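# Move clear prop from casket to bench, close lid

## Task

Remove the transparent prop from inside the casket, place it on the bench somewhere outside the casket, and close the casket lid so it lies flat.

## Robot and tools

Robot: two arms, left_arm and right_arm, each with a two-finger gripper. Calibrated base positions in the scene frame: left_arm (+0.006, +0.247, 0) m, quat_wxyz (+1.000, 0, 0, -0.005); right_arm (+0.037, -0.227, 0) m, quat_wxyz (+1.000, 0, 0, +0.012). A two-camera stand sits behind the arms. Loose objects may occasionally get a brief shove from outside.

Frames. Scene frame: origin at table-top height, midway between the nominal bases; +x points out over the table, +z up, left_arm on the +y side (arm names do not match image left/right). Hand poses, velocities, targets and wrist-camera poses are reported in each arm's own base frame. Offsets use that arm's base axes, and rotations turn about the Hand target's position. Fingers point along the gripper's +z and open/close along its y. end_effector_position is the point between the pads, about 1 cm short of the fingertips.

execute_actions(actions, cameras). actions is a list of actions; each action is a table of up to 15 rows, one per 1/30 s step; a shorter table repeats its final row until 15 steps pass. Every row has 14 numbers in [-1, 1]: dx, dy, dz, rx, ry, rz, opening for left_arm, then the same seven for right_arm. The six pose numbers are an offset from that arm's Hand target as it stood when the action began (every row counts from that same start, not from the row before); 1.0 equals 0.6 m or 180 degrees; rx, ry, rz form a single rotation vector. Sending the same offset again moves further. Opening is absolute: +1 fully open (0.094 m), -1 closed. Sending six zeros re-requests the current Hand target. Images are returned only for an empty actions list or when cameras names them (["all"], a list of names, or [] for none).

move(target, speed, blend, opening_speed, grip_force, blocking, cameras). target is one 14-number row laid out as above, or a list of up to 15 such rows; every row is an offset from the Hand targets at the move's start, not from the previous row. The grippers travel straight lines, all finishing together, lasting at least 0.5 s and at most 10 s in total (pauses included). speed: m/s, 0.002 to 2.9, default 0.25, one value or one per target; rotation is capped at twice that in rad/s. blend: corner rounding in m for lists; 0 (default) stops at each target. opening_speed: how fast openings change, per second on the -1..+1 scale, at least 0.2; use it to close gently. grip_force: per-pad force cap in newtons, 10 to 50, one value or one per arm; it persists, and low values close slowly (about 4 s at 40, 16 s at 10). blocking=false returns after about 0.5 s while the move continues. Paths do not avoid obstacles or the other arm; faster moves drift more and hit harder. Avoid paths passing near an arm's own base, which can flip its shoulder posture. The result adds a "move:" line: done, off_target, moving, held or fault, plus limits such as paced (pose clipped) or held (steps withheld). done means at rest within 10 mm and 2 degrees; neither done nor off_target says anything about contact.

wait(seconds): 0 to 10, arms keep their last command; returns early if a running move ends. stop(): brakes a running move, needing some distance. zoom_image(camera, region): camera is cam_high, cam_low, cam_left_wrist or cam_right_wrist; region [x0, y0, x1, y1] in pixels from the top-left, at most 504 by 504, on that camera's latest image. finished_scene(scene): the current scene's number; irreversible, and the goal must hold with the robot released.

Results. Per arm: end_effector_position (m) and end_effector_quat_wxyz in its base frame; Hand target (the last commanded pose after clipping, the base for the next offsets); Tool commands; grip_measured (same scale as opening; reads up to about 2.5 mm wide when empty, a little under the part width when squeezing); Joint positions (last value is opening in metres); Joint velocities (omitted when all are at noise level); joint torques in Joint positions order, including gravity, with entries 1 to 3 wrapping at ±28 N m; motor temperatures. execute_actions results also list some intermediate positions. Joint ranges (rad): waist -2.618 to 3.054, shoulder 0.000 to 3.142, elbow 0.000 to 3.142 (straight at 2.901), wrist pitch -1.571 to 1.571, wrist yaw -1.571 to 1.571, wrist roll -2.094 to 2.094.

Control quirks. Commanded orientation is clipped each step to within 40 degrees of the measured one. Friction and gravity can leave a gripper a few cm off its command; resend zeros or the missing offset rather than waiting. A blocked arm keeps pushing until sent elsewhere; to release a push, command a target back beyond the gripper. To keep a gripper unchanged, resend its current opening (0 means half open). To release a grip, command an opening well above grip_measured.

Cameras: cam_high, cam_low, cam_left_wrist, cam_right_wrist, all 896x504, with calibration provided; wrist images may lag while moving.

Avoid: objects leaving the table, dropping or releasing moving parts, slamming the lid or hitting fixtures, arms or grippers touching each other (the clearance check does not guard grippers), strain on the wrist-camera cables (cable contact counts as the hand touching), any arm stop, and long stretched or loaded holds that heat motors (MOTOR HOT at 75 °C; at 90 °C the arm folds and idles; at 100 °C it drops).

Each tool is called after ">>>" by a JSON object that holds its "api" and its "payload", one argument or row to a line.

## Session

>>> {"api": "execute_actions", "payload": {
  "actions": []
}}

>>> {"api": "zoom_image", "payload": {
  "camera": "cam_high",
  "region": [400, 120, 620, 280]
}}

>>> {"api": "zoom_image", "payload": {
  "camera": "cam_low",
  "region": [330, 160, 510, 320]
}}

Scene clock: 0.00 s.
left_arm: end_effector_position=(+0.4024, -0.0066, +0.1137) grip_measured=+1.000 end_effector_quat_wxyz=(+0.617, -0.014, +0.787, +0.004) | right_arm: end_effector_position=(+0.3994, -0.0339, +0.1060) grip_measured=+1.000 end_effector_quat_wxyz=(+0.590, +0.096, +0.800, -0.048)
Joint positions: left_arm=[-0.052 1.564 0.347 0.976 -0.075 -0.03 0.094] | right_arm=[-0.003 1.538 0.376 0.853 0.188 0.098 0.094]
Joint velocities: within noise
Joint torques (N m): no reading
Motor temperatures (°C): left_arm=[28 26 29 27 26 25 29] | right_arm=[28 27 31 26 29 30 27]
Heat: left arm: 29 °C; right arm: 31 °C.
Hand target: left_arm +0.4031, -0.0066, +0.1149; +0.617, -0.014, +0.787, +0.004 | right_arm +0.3997, -0.0341, +0.1067; +0.589, +0.096, +0.801, -0.049
Tool commands: left_gripper/opening=+1.0 right_gripper/opening=+1.0
camera_calibration:
cam_left_wrist: T_world_to_cam=[[0.0167269, -0.998026, 0.0605291, -0.0272623], [-0.688013, -0.0554154, -0.72358, 0.392117], [0.725506, -0.0295415, -0.687582, -0.102677], [0, 0, 0, 1]] pos_world=[0.34473, -0.00851249, 0.214779]
cam_right_wrist: T_world_to_cam=[[-0.233112, -0.972294, -0.0174204, 0.0535691], [-0.727559, 0.186266, -0.660274, 0.402406], [0.645226, -0.141243, -0.750822, -0.0700842], [0, 0, 0, 1]] pos_world=[0.350482, -0.0327684, 0.21401]

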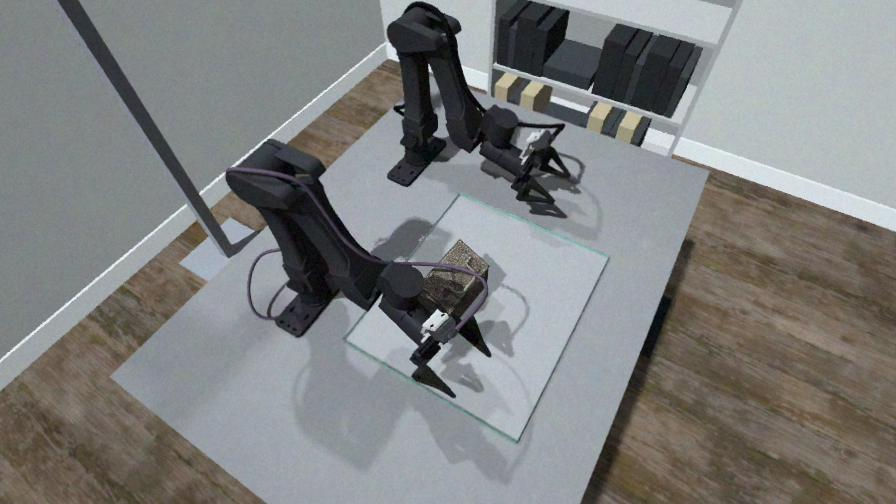

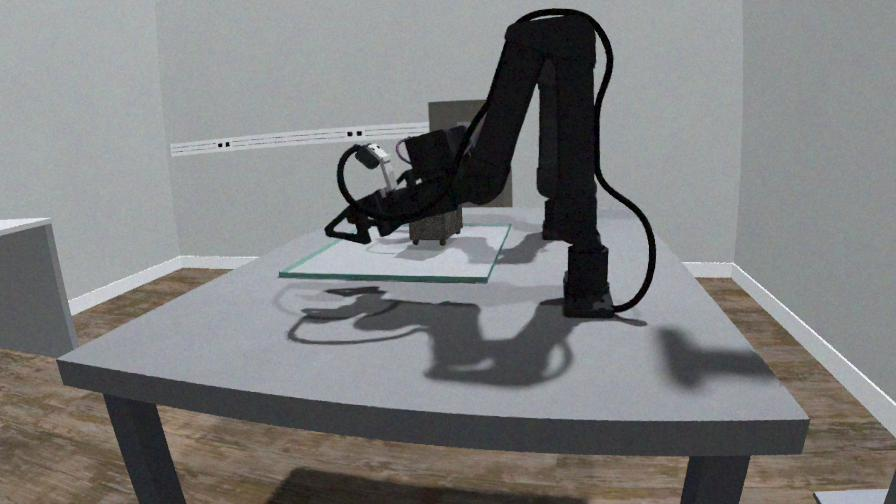

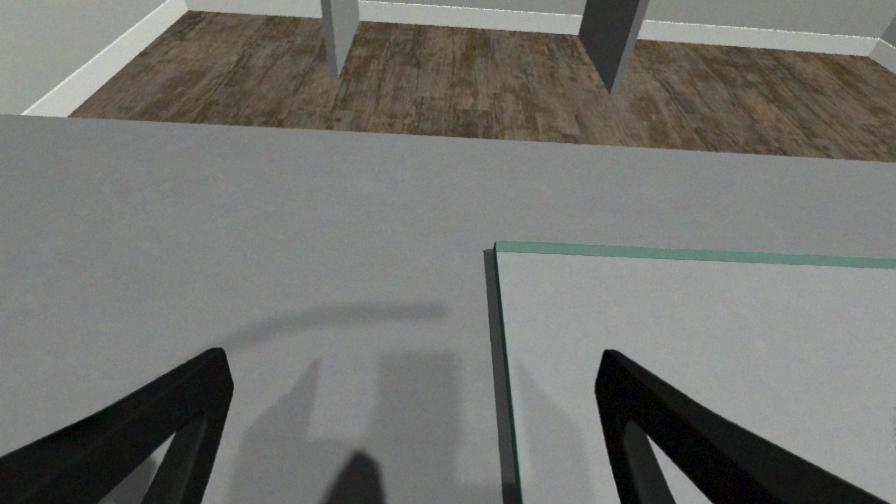

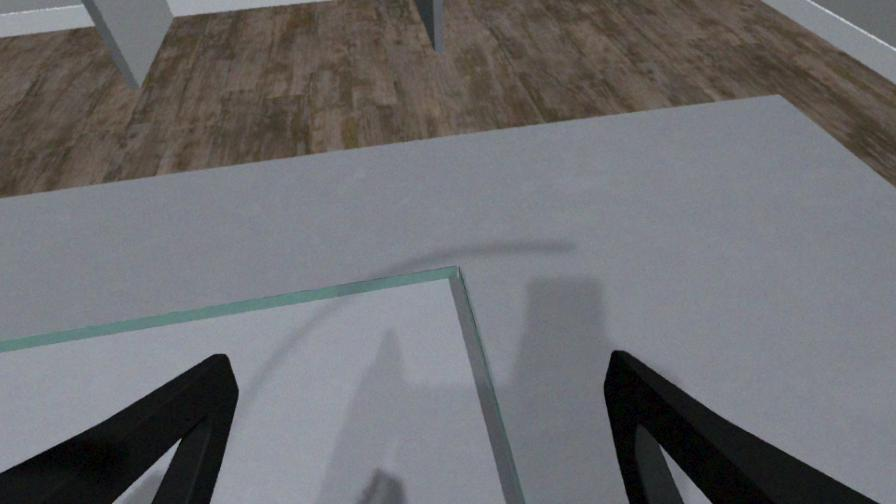

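Scaled by 2.291 from the camera's 896x504 image, which has a finer 1280x720 frame.

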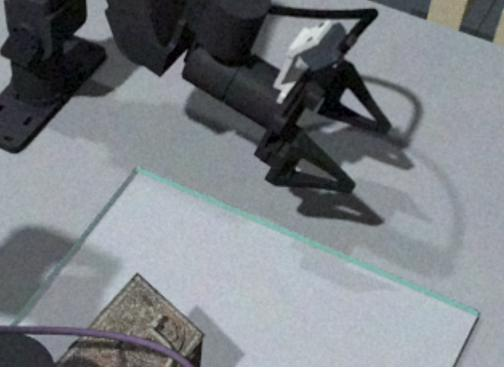

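Scaled by 2.800 from the camera's 896x504 image, which has a finer 1280x720 frame.

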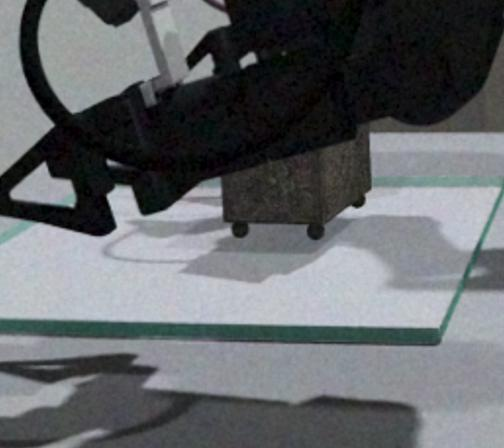

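>>> {"api": "move", "payload": {
  "target": [
    [-0.1,0.03,0.3,0,0.1,0,1,-0.05,0.0,0.3,0.0055,0.1528,0.0692,1],
    [-0.3,0.03,0.33,0,0.173,0,1,-0.33,0.27,0.31,0.0055,0.1528,0.0692,1]
  ],
  "blend": [0.04,0],
  "cameras": ["all"]
}}

>>> {"api": "zoom_image", "payload": {
  "camera": "cam_low",
  "region": [380, 160, 490, 260]
}}

>>> {"api": "zoom_image", "payload": {
  "camera": "cam_high",
  "region": [395, 220, 515, 340]
}}

Scene clock: 15.43 s.
left_arm: end_effector_position=(+0.2258, +0.0116, +0.3046) grip_measured=+1.000 end_effector_quat_wxyz=(+0.375, -0.016, +0.927, +0.009) | right_arm: end_effector_position=(+0.2019, +0.1361, +0.2865) grip_measured=+1.000 end_effector_quat_wxyz=(+0.378, -0.018, +0.926, +0.013)
Joint positions: left_arm=[0.053 0.901 1.344 -1.244 0.007 0.016 0.094] | right_arm=[1.033 1.086 1.364 -1.348 0.619 0.831 0.094]
Joint torques (N m): left_arm=[0.64 0.65 6.69 1.78 0.13 0.08] | right_arm=[0.47 -1.2 8.92 0.79 0.64 0.4]
Heat: left arm: 31 °C; right arm: 32 °C.
Hand target: left_arm +0.2230, +0.0114, +0.3130; +0.384, -0.013, +0.923, +0.008 | right_arm +0.2017, +0.1279, +0.2927; +0.383, +0.000, +0.924, +0.001
Off the commanded pose: left_arm 0.009 m, 1 deg | right_arm 0.010 m, 3 deg.
move: off_target (right_arm)
camera_calibration:
cam_left_wrist: T_world_to_cam=[[0.0533493, -0.997708, 0.0416188, -0.02027], [-0.967168, -0.0619971, -0.246459, 0.327558], [0.248475, -0.027104, -0.968259, 0.350542], [0, 0, 0, 1]] pos_world=[0.230784, 0.00958513, 0.420989]
cam_right_wrist: T_world_to_cam=[[0.0313686, -0.999366, 0.0168505, 0.116465], [-0.97303, -0.034388, -0.228102, 0.302072], [0.228537, -0.00924082, -0.973491, 0.346895], [0, 0, 0, 1]] pos_world=[0.210994, 0.129984, 0.40464]

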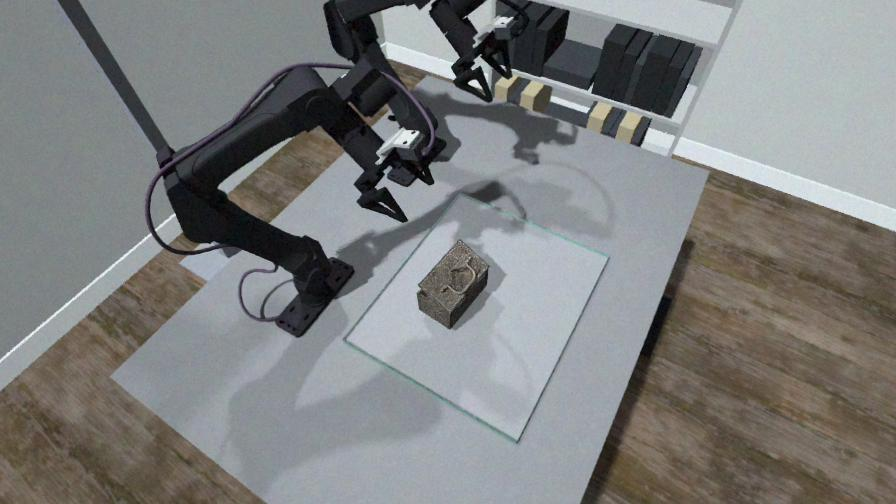

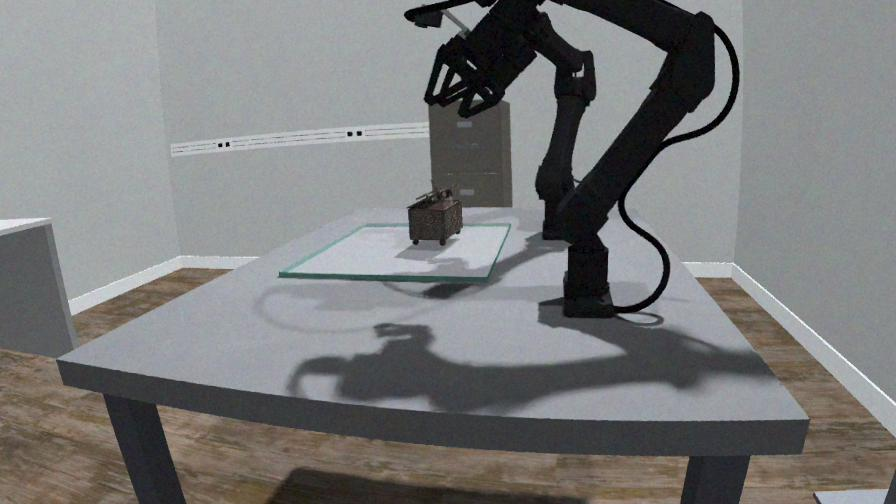

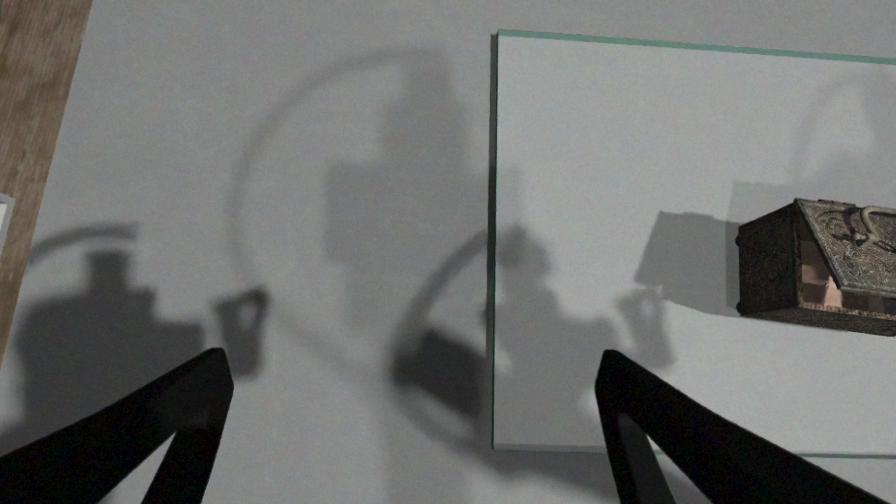

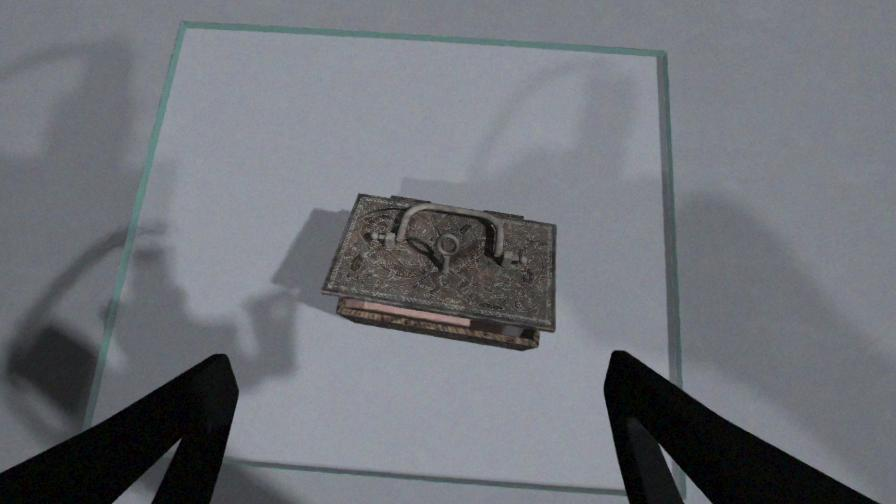

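Scaled by 4.582 from the camera's 896x504 image, which has a finer 1280x720 frame.

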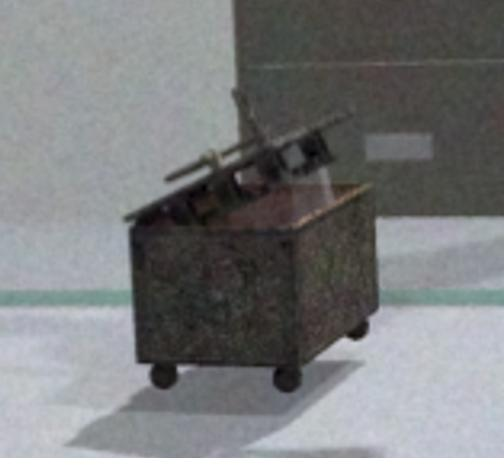

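Scaled by 4.200 from the camera's 896x504 image, which has a finer 1280x720 frame.

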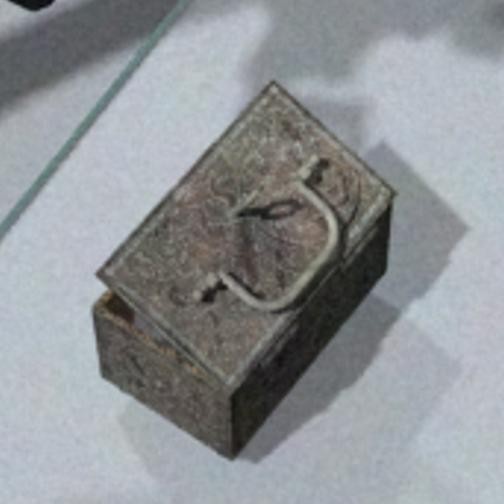

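>>> {"api": "move", "payload": {
  "target": [0.103,-0.319,-0.255,-0.181,-0.184,-0.485,-1,0,-0.15,0,0,0,0,1],
  "cameras": ["all"]
}}

Scene clock: 52.07 s.
left_arm: end_effector_position=(+0.2840, -0.1775, +0.1567) grip_measured=-0.986 end_effector_quat_wxyz=(+0.495, +0.507, +0.526, -0.471) | right_arm: end_effector_position=(+0.2020, +0.0395, +0.2951) grip_measured=+1.000 end_effector_quat_wxyz=(+0.381, -0.001, +0.925, +0.001)
Joint positions: left_arm=[0.005 1.646 0.756 -0.15 1.494 1.045 0.001] | right_arm=[0.467 0.838 1.289 -1.295 0.319 0.342 0.094]
Joint torques (N m): left_arm=[-0.68 -3.1 6.57 0.86 0.74 0.13] | right_arm=[-0.59 -0.39 4.44 1.75 0.13 -0.1]
Motor temperatures (°C): left_arm=[28 26 33 32 26 25 29] | right_arm=[28 27 33 28 29 30 27]
Heat: left arm: 33 °C; right arm: 33 °C.
Hand target: left_arm +0.2849, -0.1799, +0.1599; +0.487, +0.513, +0.513, -0.486 | right_arm +0.2018, +0.0379, +0.2927; +0.383, +0.000, +0.924, +0.000
Off the commanded pose: left_arm 0.004 m, 3 deg | right_arm 0.003 m, 0 deg.
move: off_target (left_arm)
camera_calibration:
cam_left_wrist: T_world_to_cam=[[-0.998898, -0.0237994, 0.0404574, 0.265982], [-0.0468724, 0.551472, -0.832875, 0.275072], [-0.00248923, -0.833854, -0.55198, 0.0504944], [0, 0, 0, 1]] pos_world=[0.278708, -0.10326, 0.246212]
cam_right_wrist: T_world_to_cam=[[-0.0092282, -0.999623, 0.0258402, 0.0253114], [-0.971931, 0.00289142, -0.235247, 0.301227], [0.235084, -0.0272858, -0.971592, 0.35317], [0, 0, 0, 1]] pos_world=[0.209981, 0.0340674, 0.413346]

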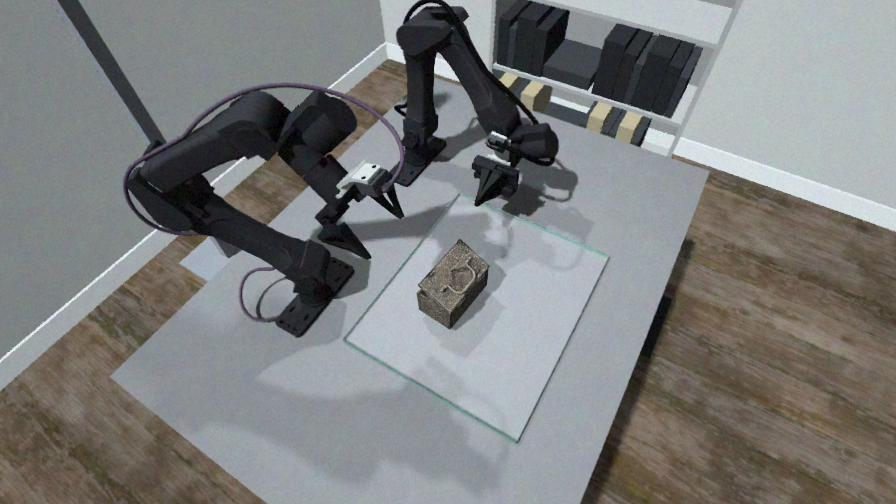

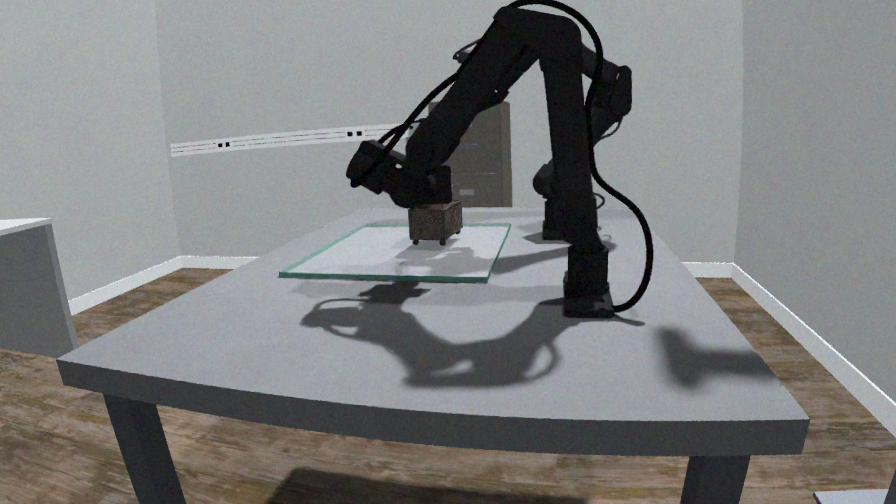

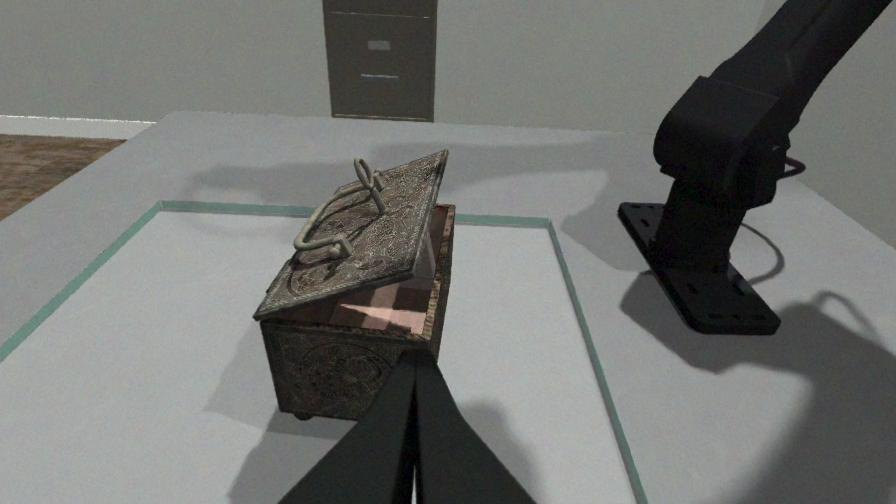

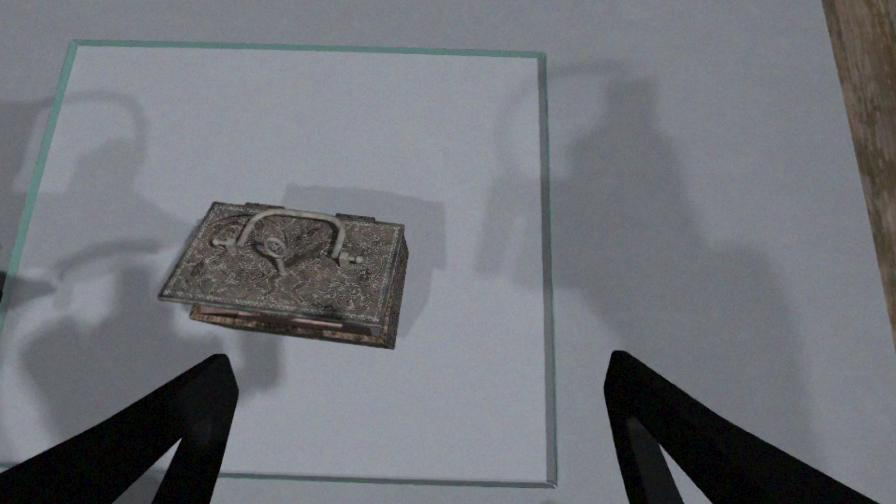

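>>> {"api": "move", "payload": {
  "target": [
    [0.0285,-0.067,-0.0865,0,0,0,-1,0,0,0,0,0,0,1],
    [0.0285,-0.165,-0.0865,0,0,0,-1,0,0,0,0,0,0,1]
  ],
  "speed": 0.13,
  "blend": [0.01,0],
  "cameras": ["cam_left_wrist","cam_right_wrist"]
}}

Scene clock: 81.93 s.
left_arm: end_effector_position=(+0.3042, -0.2771, +0.1156) grip_measured=-0.986 end_effector_quat_wxyz=(+0.490, +0.517, +0.508, -0.485) | right_arm: end_effector_position=(+0.2020, +0.0395, +0.2951) grip_measured=+1.000 end_effector_quat_wxyz=(+0.381, -0.001, +0.925, +0.001)
Joint positions: left_arm=[-0.311 2.003 0.687 1.15 1.259 0.172 0.001] | right_arm=[0.467 0.838 1.289 -1.295 0.319 0.342 0.094]
Joint torques (N m): left_arm=[-0.65 -5.05 2.7 2.07 -0.01 -0.1] | right_arm=[-0.58 -0.4 4.41 1.75 0.14 -0.1]
Heat: left arm: 33 °C; right arm: 33 °C.
Hand target: left_arm +0.3019, -0.2789, +0.1080; +0.486, +0.513, +0.513, -0.487 | right_arm +0.2017, +0.0379, +0.2927; +0.383, +0.000, +0.924, +0.000
Off the commanded pose: left_arm 0.008 m, 1 deg | right_arm 0.003 m, 0 deg.
move: done
camera_calibration:
cam_left_wrist: T_world_to_cam=[[-0.999175, 0.0239491, 0.03281, 0.299587], [-0.0146748, 0.540346, -0.841315, 0.284763], [-0.0378775, -0.841102, -0.539549, -0.0478651], [0, 0, 0, 1]] pos_world=[0.301705, -0.201305, 0.20392]
cam_right_wrist: T_world_to_cam=[[-0.0092282, -0.999623, 0.0258402, 0.0253114], [-0.971931, 0.00289142, -0.235247, 0.301227], [0.235084, -0.0272858, -0.971592, 0.35317], [0, 0, 0, 1]] pos_world=[0.209981, 0.0340674, 0.413346]
Images, in order (width x height): cam_left_wrist 896x504, cam_right_wrist 896x504.

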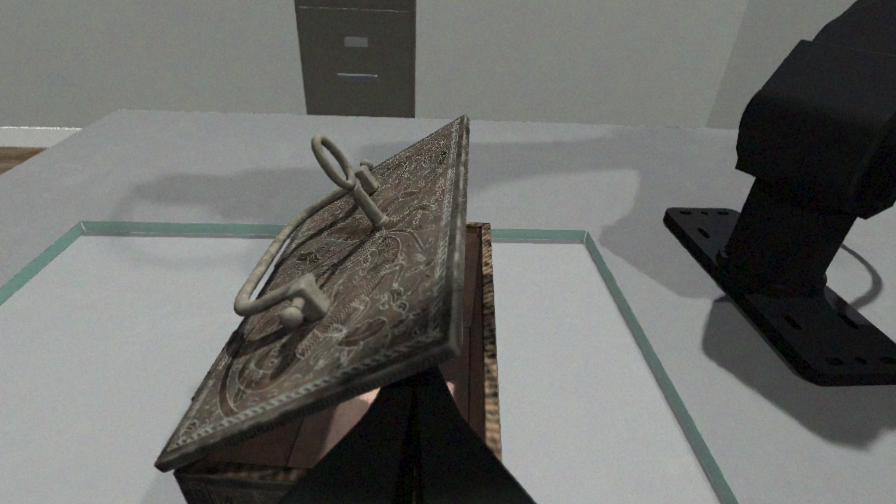

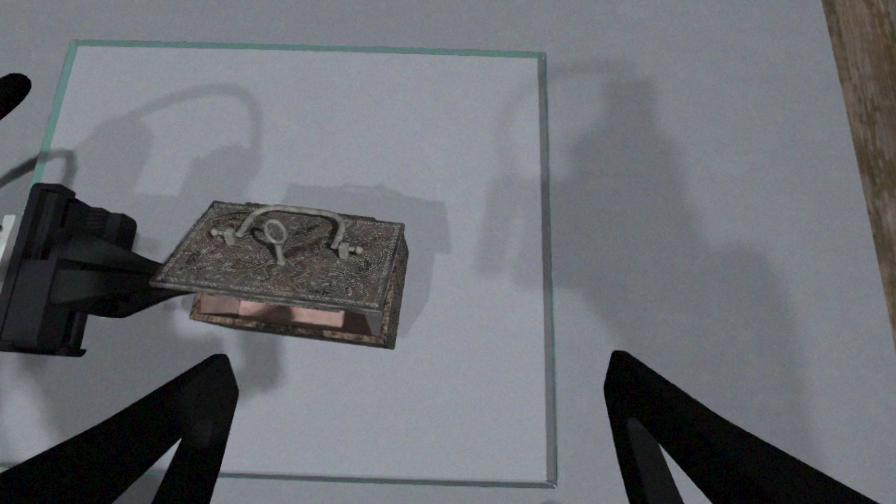

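>>> {"api": "move", "payload": {
  "target": [
    [0.010,0,0.048,0,0,0,-1,0,0,0,0,0,0,1],
    [0.040,0,0.0817,0,0,0,-1,0,0,0,0,0,0,1],
    [0.070,0,0.098,0,0,0,-1,0,0,0,0,0,0,1],
    [0.1235,0,0.113,0,0,0,-1,0,0,0,0,0,0,1]
  ],
  "speed": 0.08,
  "blend": [0.01,0.01,0.01,0],
  "cameras": ["cam_left_wrist","cam_right_wrist","cam_high"]
}}

Scene clock: 94.40 s.
left_arm: end_effector_position=(+0.3701, -0.2801, +0.1798) grip_measured=-0.986 end_effector_quat_wxyz=(+0.491, +0.511, +0.513, -0.485) | right_arm: end_effector_position=(+0.2020, +0.0395, +0.2951) grip_measured=+1.000 end_effector_quat_wxyz=(+0.381, -0.001, +0.925, +0.001)
Joint positions: left_arm=[-0.267 1.957 1.019 0.759 1.291 0.176 0.001] | right_arm=[0.467 0.838 1.289 -1.295 0.319 0.342 0.094]
Joint torques (N m): left_arm=[0.55 -5.79 7.1 1.58 0.25 0.07] | right_arm=[-0.59 -0.38 4.42 1.76 0.14 -0.11]
Heat: left arm: 32 °C; right arm: 33 °C.
Hand target: left_arm +0.3760, -0.2789, +0.1760; +0.487, +0.513, +0.513, -0.487 | right_arm +0.2017, +0.0379, +0.2927; +0.383, +0.000, +0.924, +0.000
Off the commanded pose: left_arm 0.007 m, 1 deg | right_arm 0.003 m, 0 deg.
move: done
camera_calibration:
cam_left_wrist: T_world_to_cam=[[-0.99903, 0.0122444, 0.0422979, 0.358408], [-0.0290498, 0.538625, -0.842045, 0.346344], [-0.033093, -0.842457, -0.537747, -0.0157394], [0, 0, 0, 1]] pos_world=[0.3676, -0.204198, 0.268014]
cam_right_wrist: T_world_to_cam=[[-0.0092282, -0.999623, 0.0258402, 0.0253114], [-0.971931, 0.00289142, -0.235247, 0.301227], [0.235084, -0.0272858, -0.971592, 0.35317], [0, 0, 0, 1]] pos_world=[0.209981, 0.0340674, 0.413346]
Images, in order (width x height): cam_high 896x504, cam_left_wrist 896x504, cam_right_wrist 896x504.

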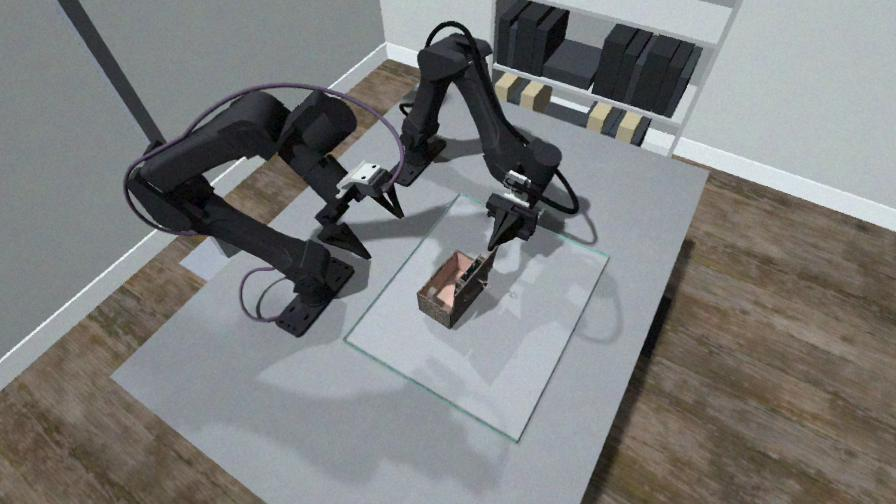

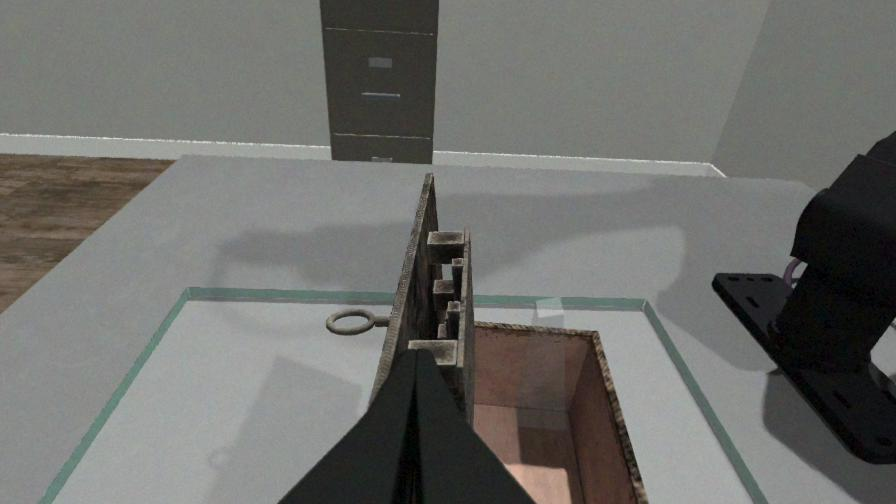

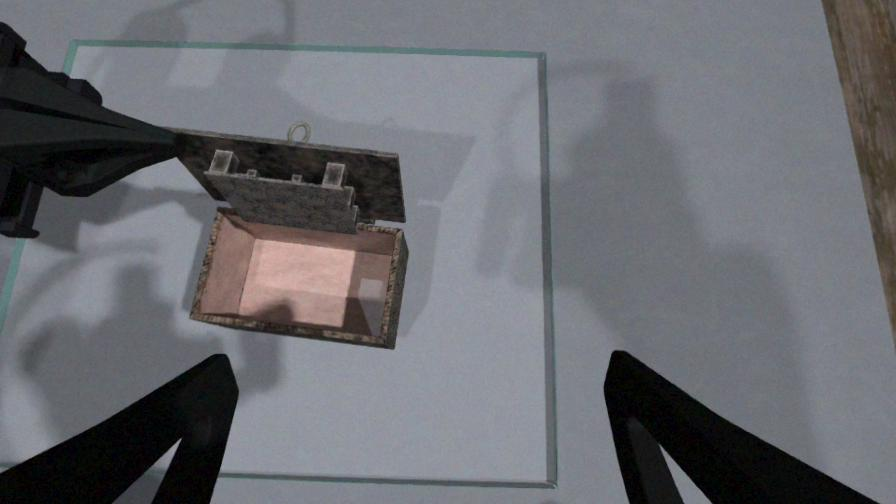

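>>> {"api": "move", "payload": {
  "target": [
    [-0.03,0,0.08,0,0,0,-1,0,0,0,0,0,0,-0.04],
    [-0.08,0.28,0.1,0,0,0,-1,0.0605,0.0585,-0.1545,0,0,-0.045,-0.04]
  ],
  "blend": [0.01,0],
  "cameras": ["all"]
}}

>>> {"api": "zoom_image", "payload": {
  "camera": "cam_low",
  "region": [370, 130, 490, 260]
}}

>>> {"api": "zoom_image", "payload": {
  "camera": "cam_right_wrist",
  "region": [300, 200, 600, 504]
}}

Scene clock: 112.17 s.
left_arm: end_effector_position=(+0.3369, -0.1107, +0.2345) grip_measured=-0.986 end_effector_quat_wxyz=(+0.555, +0.441, +0.557, -0.433) | right_arm: end_effector_position=(+0.2374, +0.0748, +0.2036) grip_measured=-0.038 end_effector_quat_wxyz=(+0.379, +0.063, +0.923, -0.019)
Joint positions: left_arm=[0.212 1.551 0.803 0.402 1.543 0.353 0.001] | right_arm=[0.671 0.914 0.922 -0.971 0.523 0.64 0.045]
Joint torques (N m): left_arm=[0.16 -6.49 3.96 1.33 0.37 0.09] | right_arm=[0.44 -1.17 5.74 1.54 0.45 -0.01]
Heat: left arm: 33 °C; right arm: 33 °C.
Hand target: left_arm +0.3280, -0.1110, +0.2359; +0.486, +0.513, +0.513, -0.487 | right_arm +0.2380, +0.0730, +0.2000; +0.382, +0.065, +0.921, -0.027
Off the commanded pose: left_arm 0.009 m, 14 deg | right_arm 0.004 m, 1 deg.
joint sent to its limit (left arm) — joint 5 (wrist yaw), upper limit. The joint targets are off in orientation, not in position.
move: off_target (left_arm); blend cut to 0 m at target 1
camera_calibration:
cam_left_wrist: T_world_to_cam=[[-0.975892, -0.214958, 0.0377868, 0.289019], [-0.140366, 0.485573, -0.862853, 0.33669], [0.167129, -0.847356, -0.50404, 0.0794222], [0, 0, 0, 1]] pos_world=[0.316037, -0.0340619, 0.319625]
cam_right_wrist: T_world_to_cam=[[-0.142979, -0.989602, 0.0156793, 0.0963828], [-0.963087, 0.135463, -0.232621, 0.3015], [0.228078, -0.0483604, -0.972441, 0.260294], [0, 0, 0, 1]] pos_world=[0.244785, 0.0671265, 0.321745]

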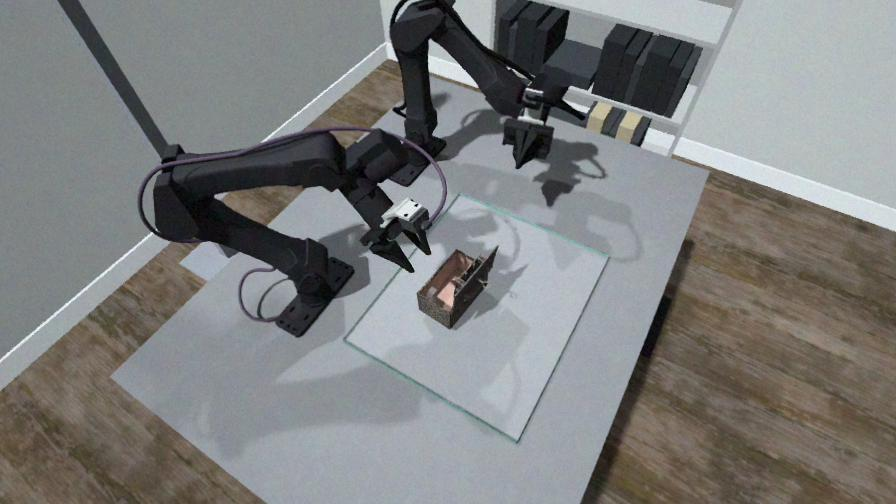

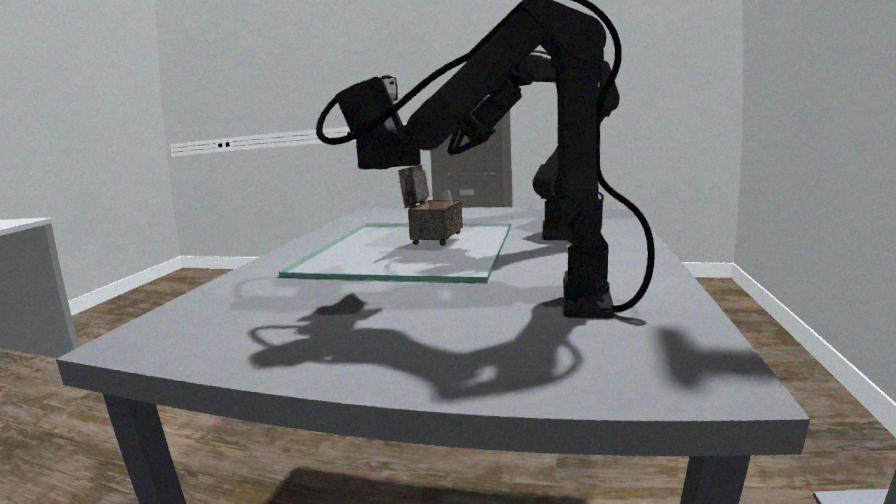

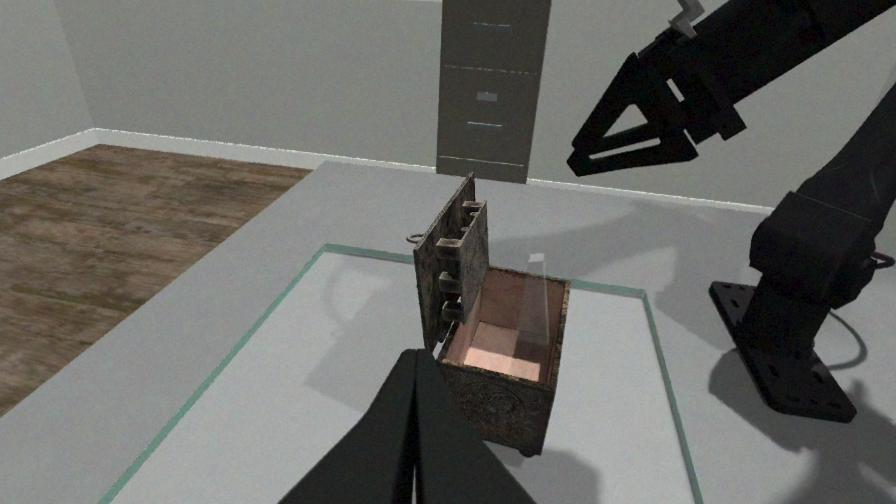

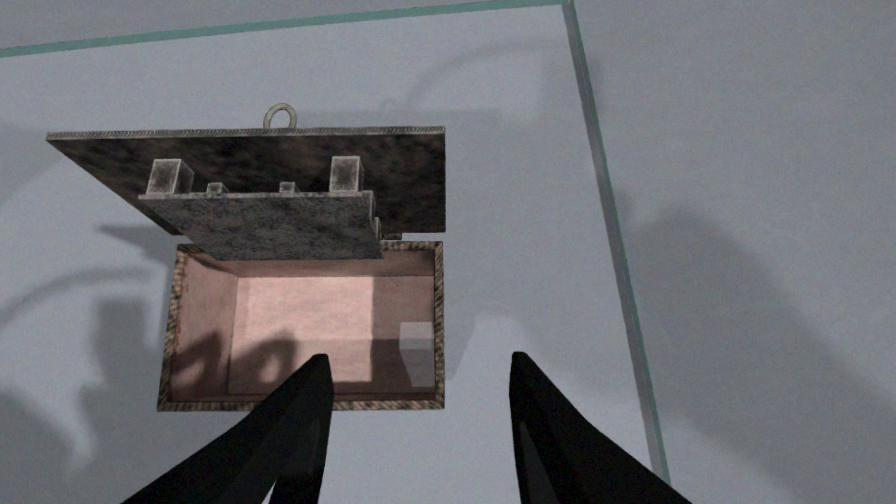

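Scaled by 3.877 from the camera's 896x504 image, which has a finer 1280x720 frame.

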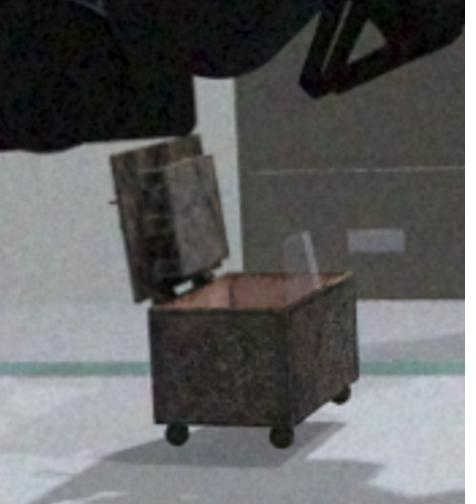

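Scaled by 1.658 from the camera's 896x504 image, which has a finer 1280x720 frame.

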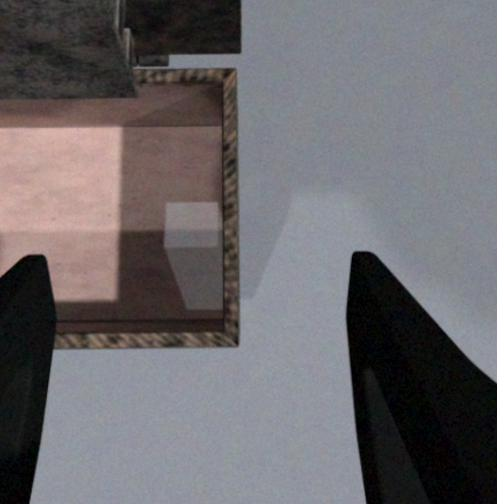

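>>> {"api": "move", "payload": {
  "target": [
    [0,0,0,0,0,0,-1,0.0275,0.003,-0.155,0,0,0,-0.04]
  ],
  "speed": 0.13,
  "cameras": ["cam_right_wrist","cam_low"]
}}

>>> {"api": "zoom_image", "payload": {
  "camera": "cam_low",
  "region": [390, 150, 480, 250]
}}

Scene clock: 122.33 s.
left_arm: end_effector_position=(+0.3363, -0.1109, +0.2329) grip_measured=-0.986 end_effector_quat_wxyz=(+0.554, +0.440, +0.558, -0.434) | right_arm: end_effector_position=(+0.2554, +0.0782, +0.1133) grip_measured=-0.038 end_effector_quat_wxyz=(+0.386, +0.065, +0.920, -0.020)
Joint positions: left_arm=[0.212 1.551 0.803 0.379 1.543 0.371 0.001] | right_arm=[0.627 0.955 0.565 -0.542 0.507 0.598 0.045]
Joint torques (N m): left_arm=[0.16 -6.54 4.27 1.32 0.38 0.07] | right_arm=[-0.61 -1.42 5.91 1.58 0.27 -0.1]
Heat: left arm: 32 °C; right arm: 32 °C.
Hand target: left_arm +0.3280, -0.1110, +0.2359; +0.486, +0.513, +0.513, -0.487 | right_arm +0.2546, +0.0748, +0.1071; +0.383, +0.065, +0.921, -0.027
Off the commanded pose: left_arm 0.009 m, 14 deg | right_arm 0.007 m, 1 deg.
joint sent to its limit (left arm) — joint 5 (wrist yaw), upper limit. The joint targets are off in orientation, not in position.
move: off_target (left_arm)
camera_calibration:
cam_right_wrist: T_world_to_cam=[[-0.148448, -0.988819, 0.0141847, 0.105218], [-0.959157, 0.140473, -0.245532, 0.297437], [0.240794, -0.0500541, -0.969285, 0.165089], [0, 0, 0, 1]] pos_world=[0.261155, 0.0705228, 0.231556]
Images, in order (width x height): cam_low 896x504, cam_right_wrist 896x504.

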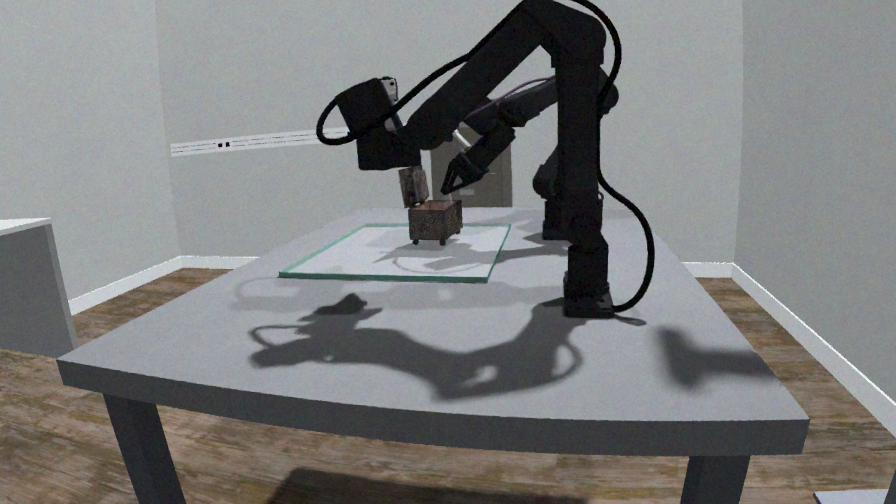

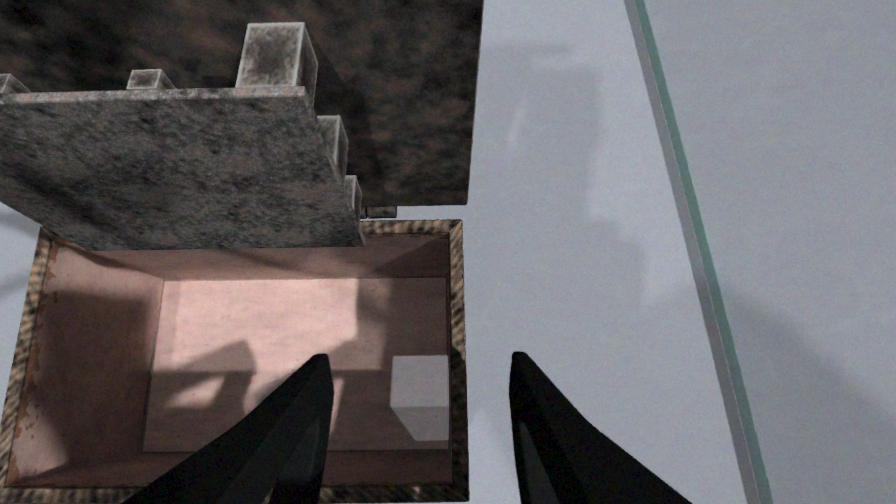

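Scaled by 5.040 from the camera's 896x504 image, which has a finer 1280x720 frame.

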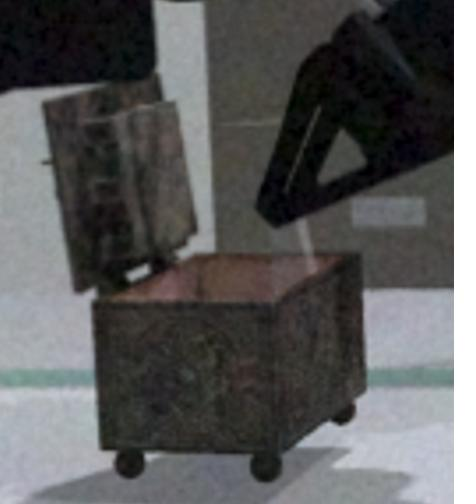

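>>> {"api": "move", "payload": {
  "target": [
    [0,0,0,0,0,0,-1,-0.007,-0.001,-0.024,0,0,0,-0.04],
    [0,0,0,0,0,0,-1,-0.007,-0.001,-0.024,0,0,0,-0.8]
  ],
  "speed": 0.1,
  "opening_speed": 0.5,
  "grip_force": 40,
  "cameras": ["cam_low","cam_right_wrist"]
}}

>>> {"api": "zoom_image", "payload": {
  "camera": "cam_low",
  "region": [390, 150, 480, 250]
}}

Scene clock: 134.30 s.
left_arm: end_effector_position=(+0.3350, -0.1111, +0.2298) grip_measured=-0.986 end_effector_quat_wxyz=(+0.551, +0.438, +0.560, -0.437) | right_arm: end_effector_position=(+0.2527, +0.0775, +0.0985) grip_measured=-0.710 end_effector_quat_wxyz=(+0.384, +0.064, +0.921, -0.019)
Joint positions: left_arm=[0.212 1.551 0.803 0.334 1.543 0.405 0.001] | right_arm=[0.629 0.955 0.507 -0.487 0.503 0.599 0.014]
Joint torques (N m): left_arm=[0.16 -6.65 4.93 1.31 0.39 0.09] | right_arm=[0.38 -1.59 5.75 1.55 0.37 0.03]
Heat: left arm: 32 °C; right arm: 33 °C.
Hand target: left_arm +0.3280, -0.1110, +0.2359; +0.486, +0.513, +0.513, -0.487 | right_arm +0.2504, +0.0742, +0.0926; +0.383, +0.065, +0.921, -0.027
Off the commanded pose: left_arm 0.009 m, 14 deg | right_arm 0.007 m, 1 deg.
joint sent to its limit (left arm) — joint 5 (wrist yaw), upper limit. The joint targets are off in orientation, not in position.
grip_force (N): 40, 40
move: off_target (left_arm)
camera_calibration:
cam_right_wrist: T_world_to_cam=[[-0.145025, -0.989345, 0.012814, 0.103644], [-0.96054, 0.137672, -0.24168, 0.291449], [0.237341, -0.0473581, -0.970271, 0.152167], [0, 0, 0, 1]] pos_world=[0.258864, 0.0696216, 0.216753]
Images, in order (width x height): cam_low 896x504, cam_right_wrist 896x504.

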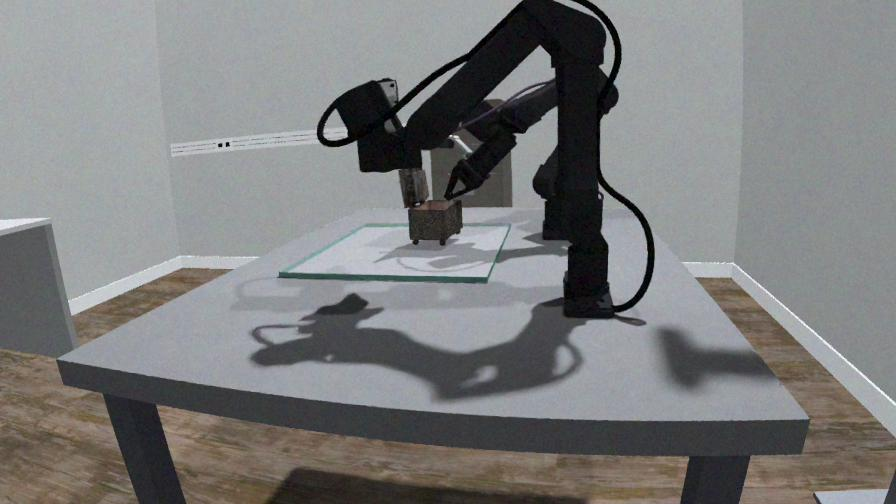

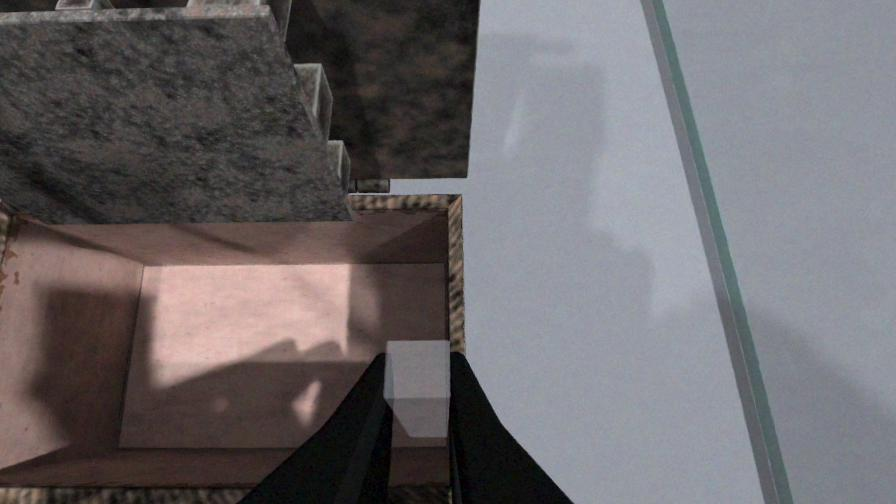

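Scaled by 5.040 from the camera's 896x504 image, which has a finer 1280x720 frame.

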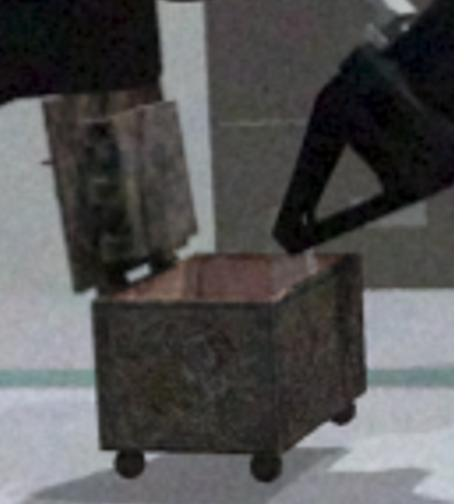

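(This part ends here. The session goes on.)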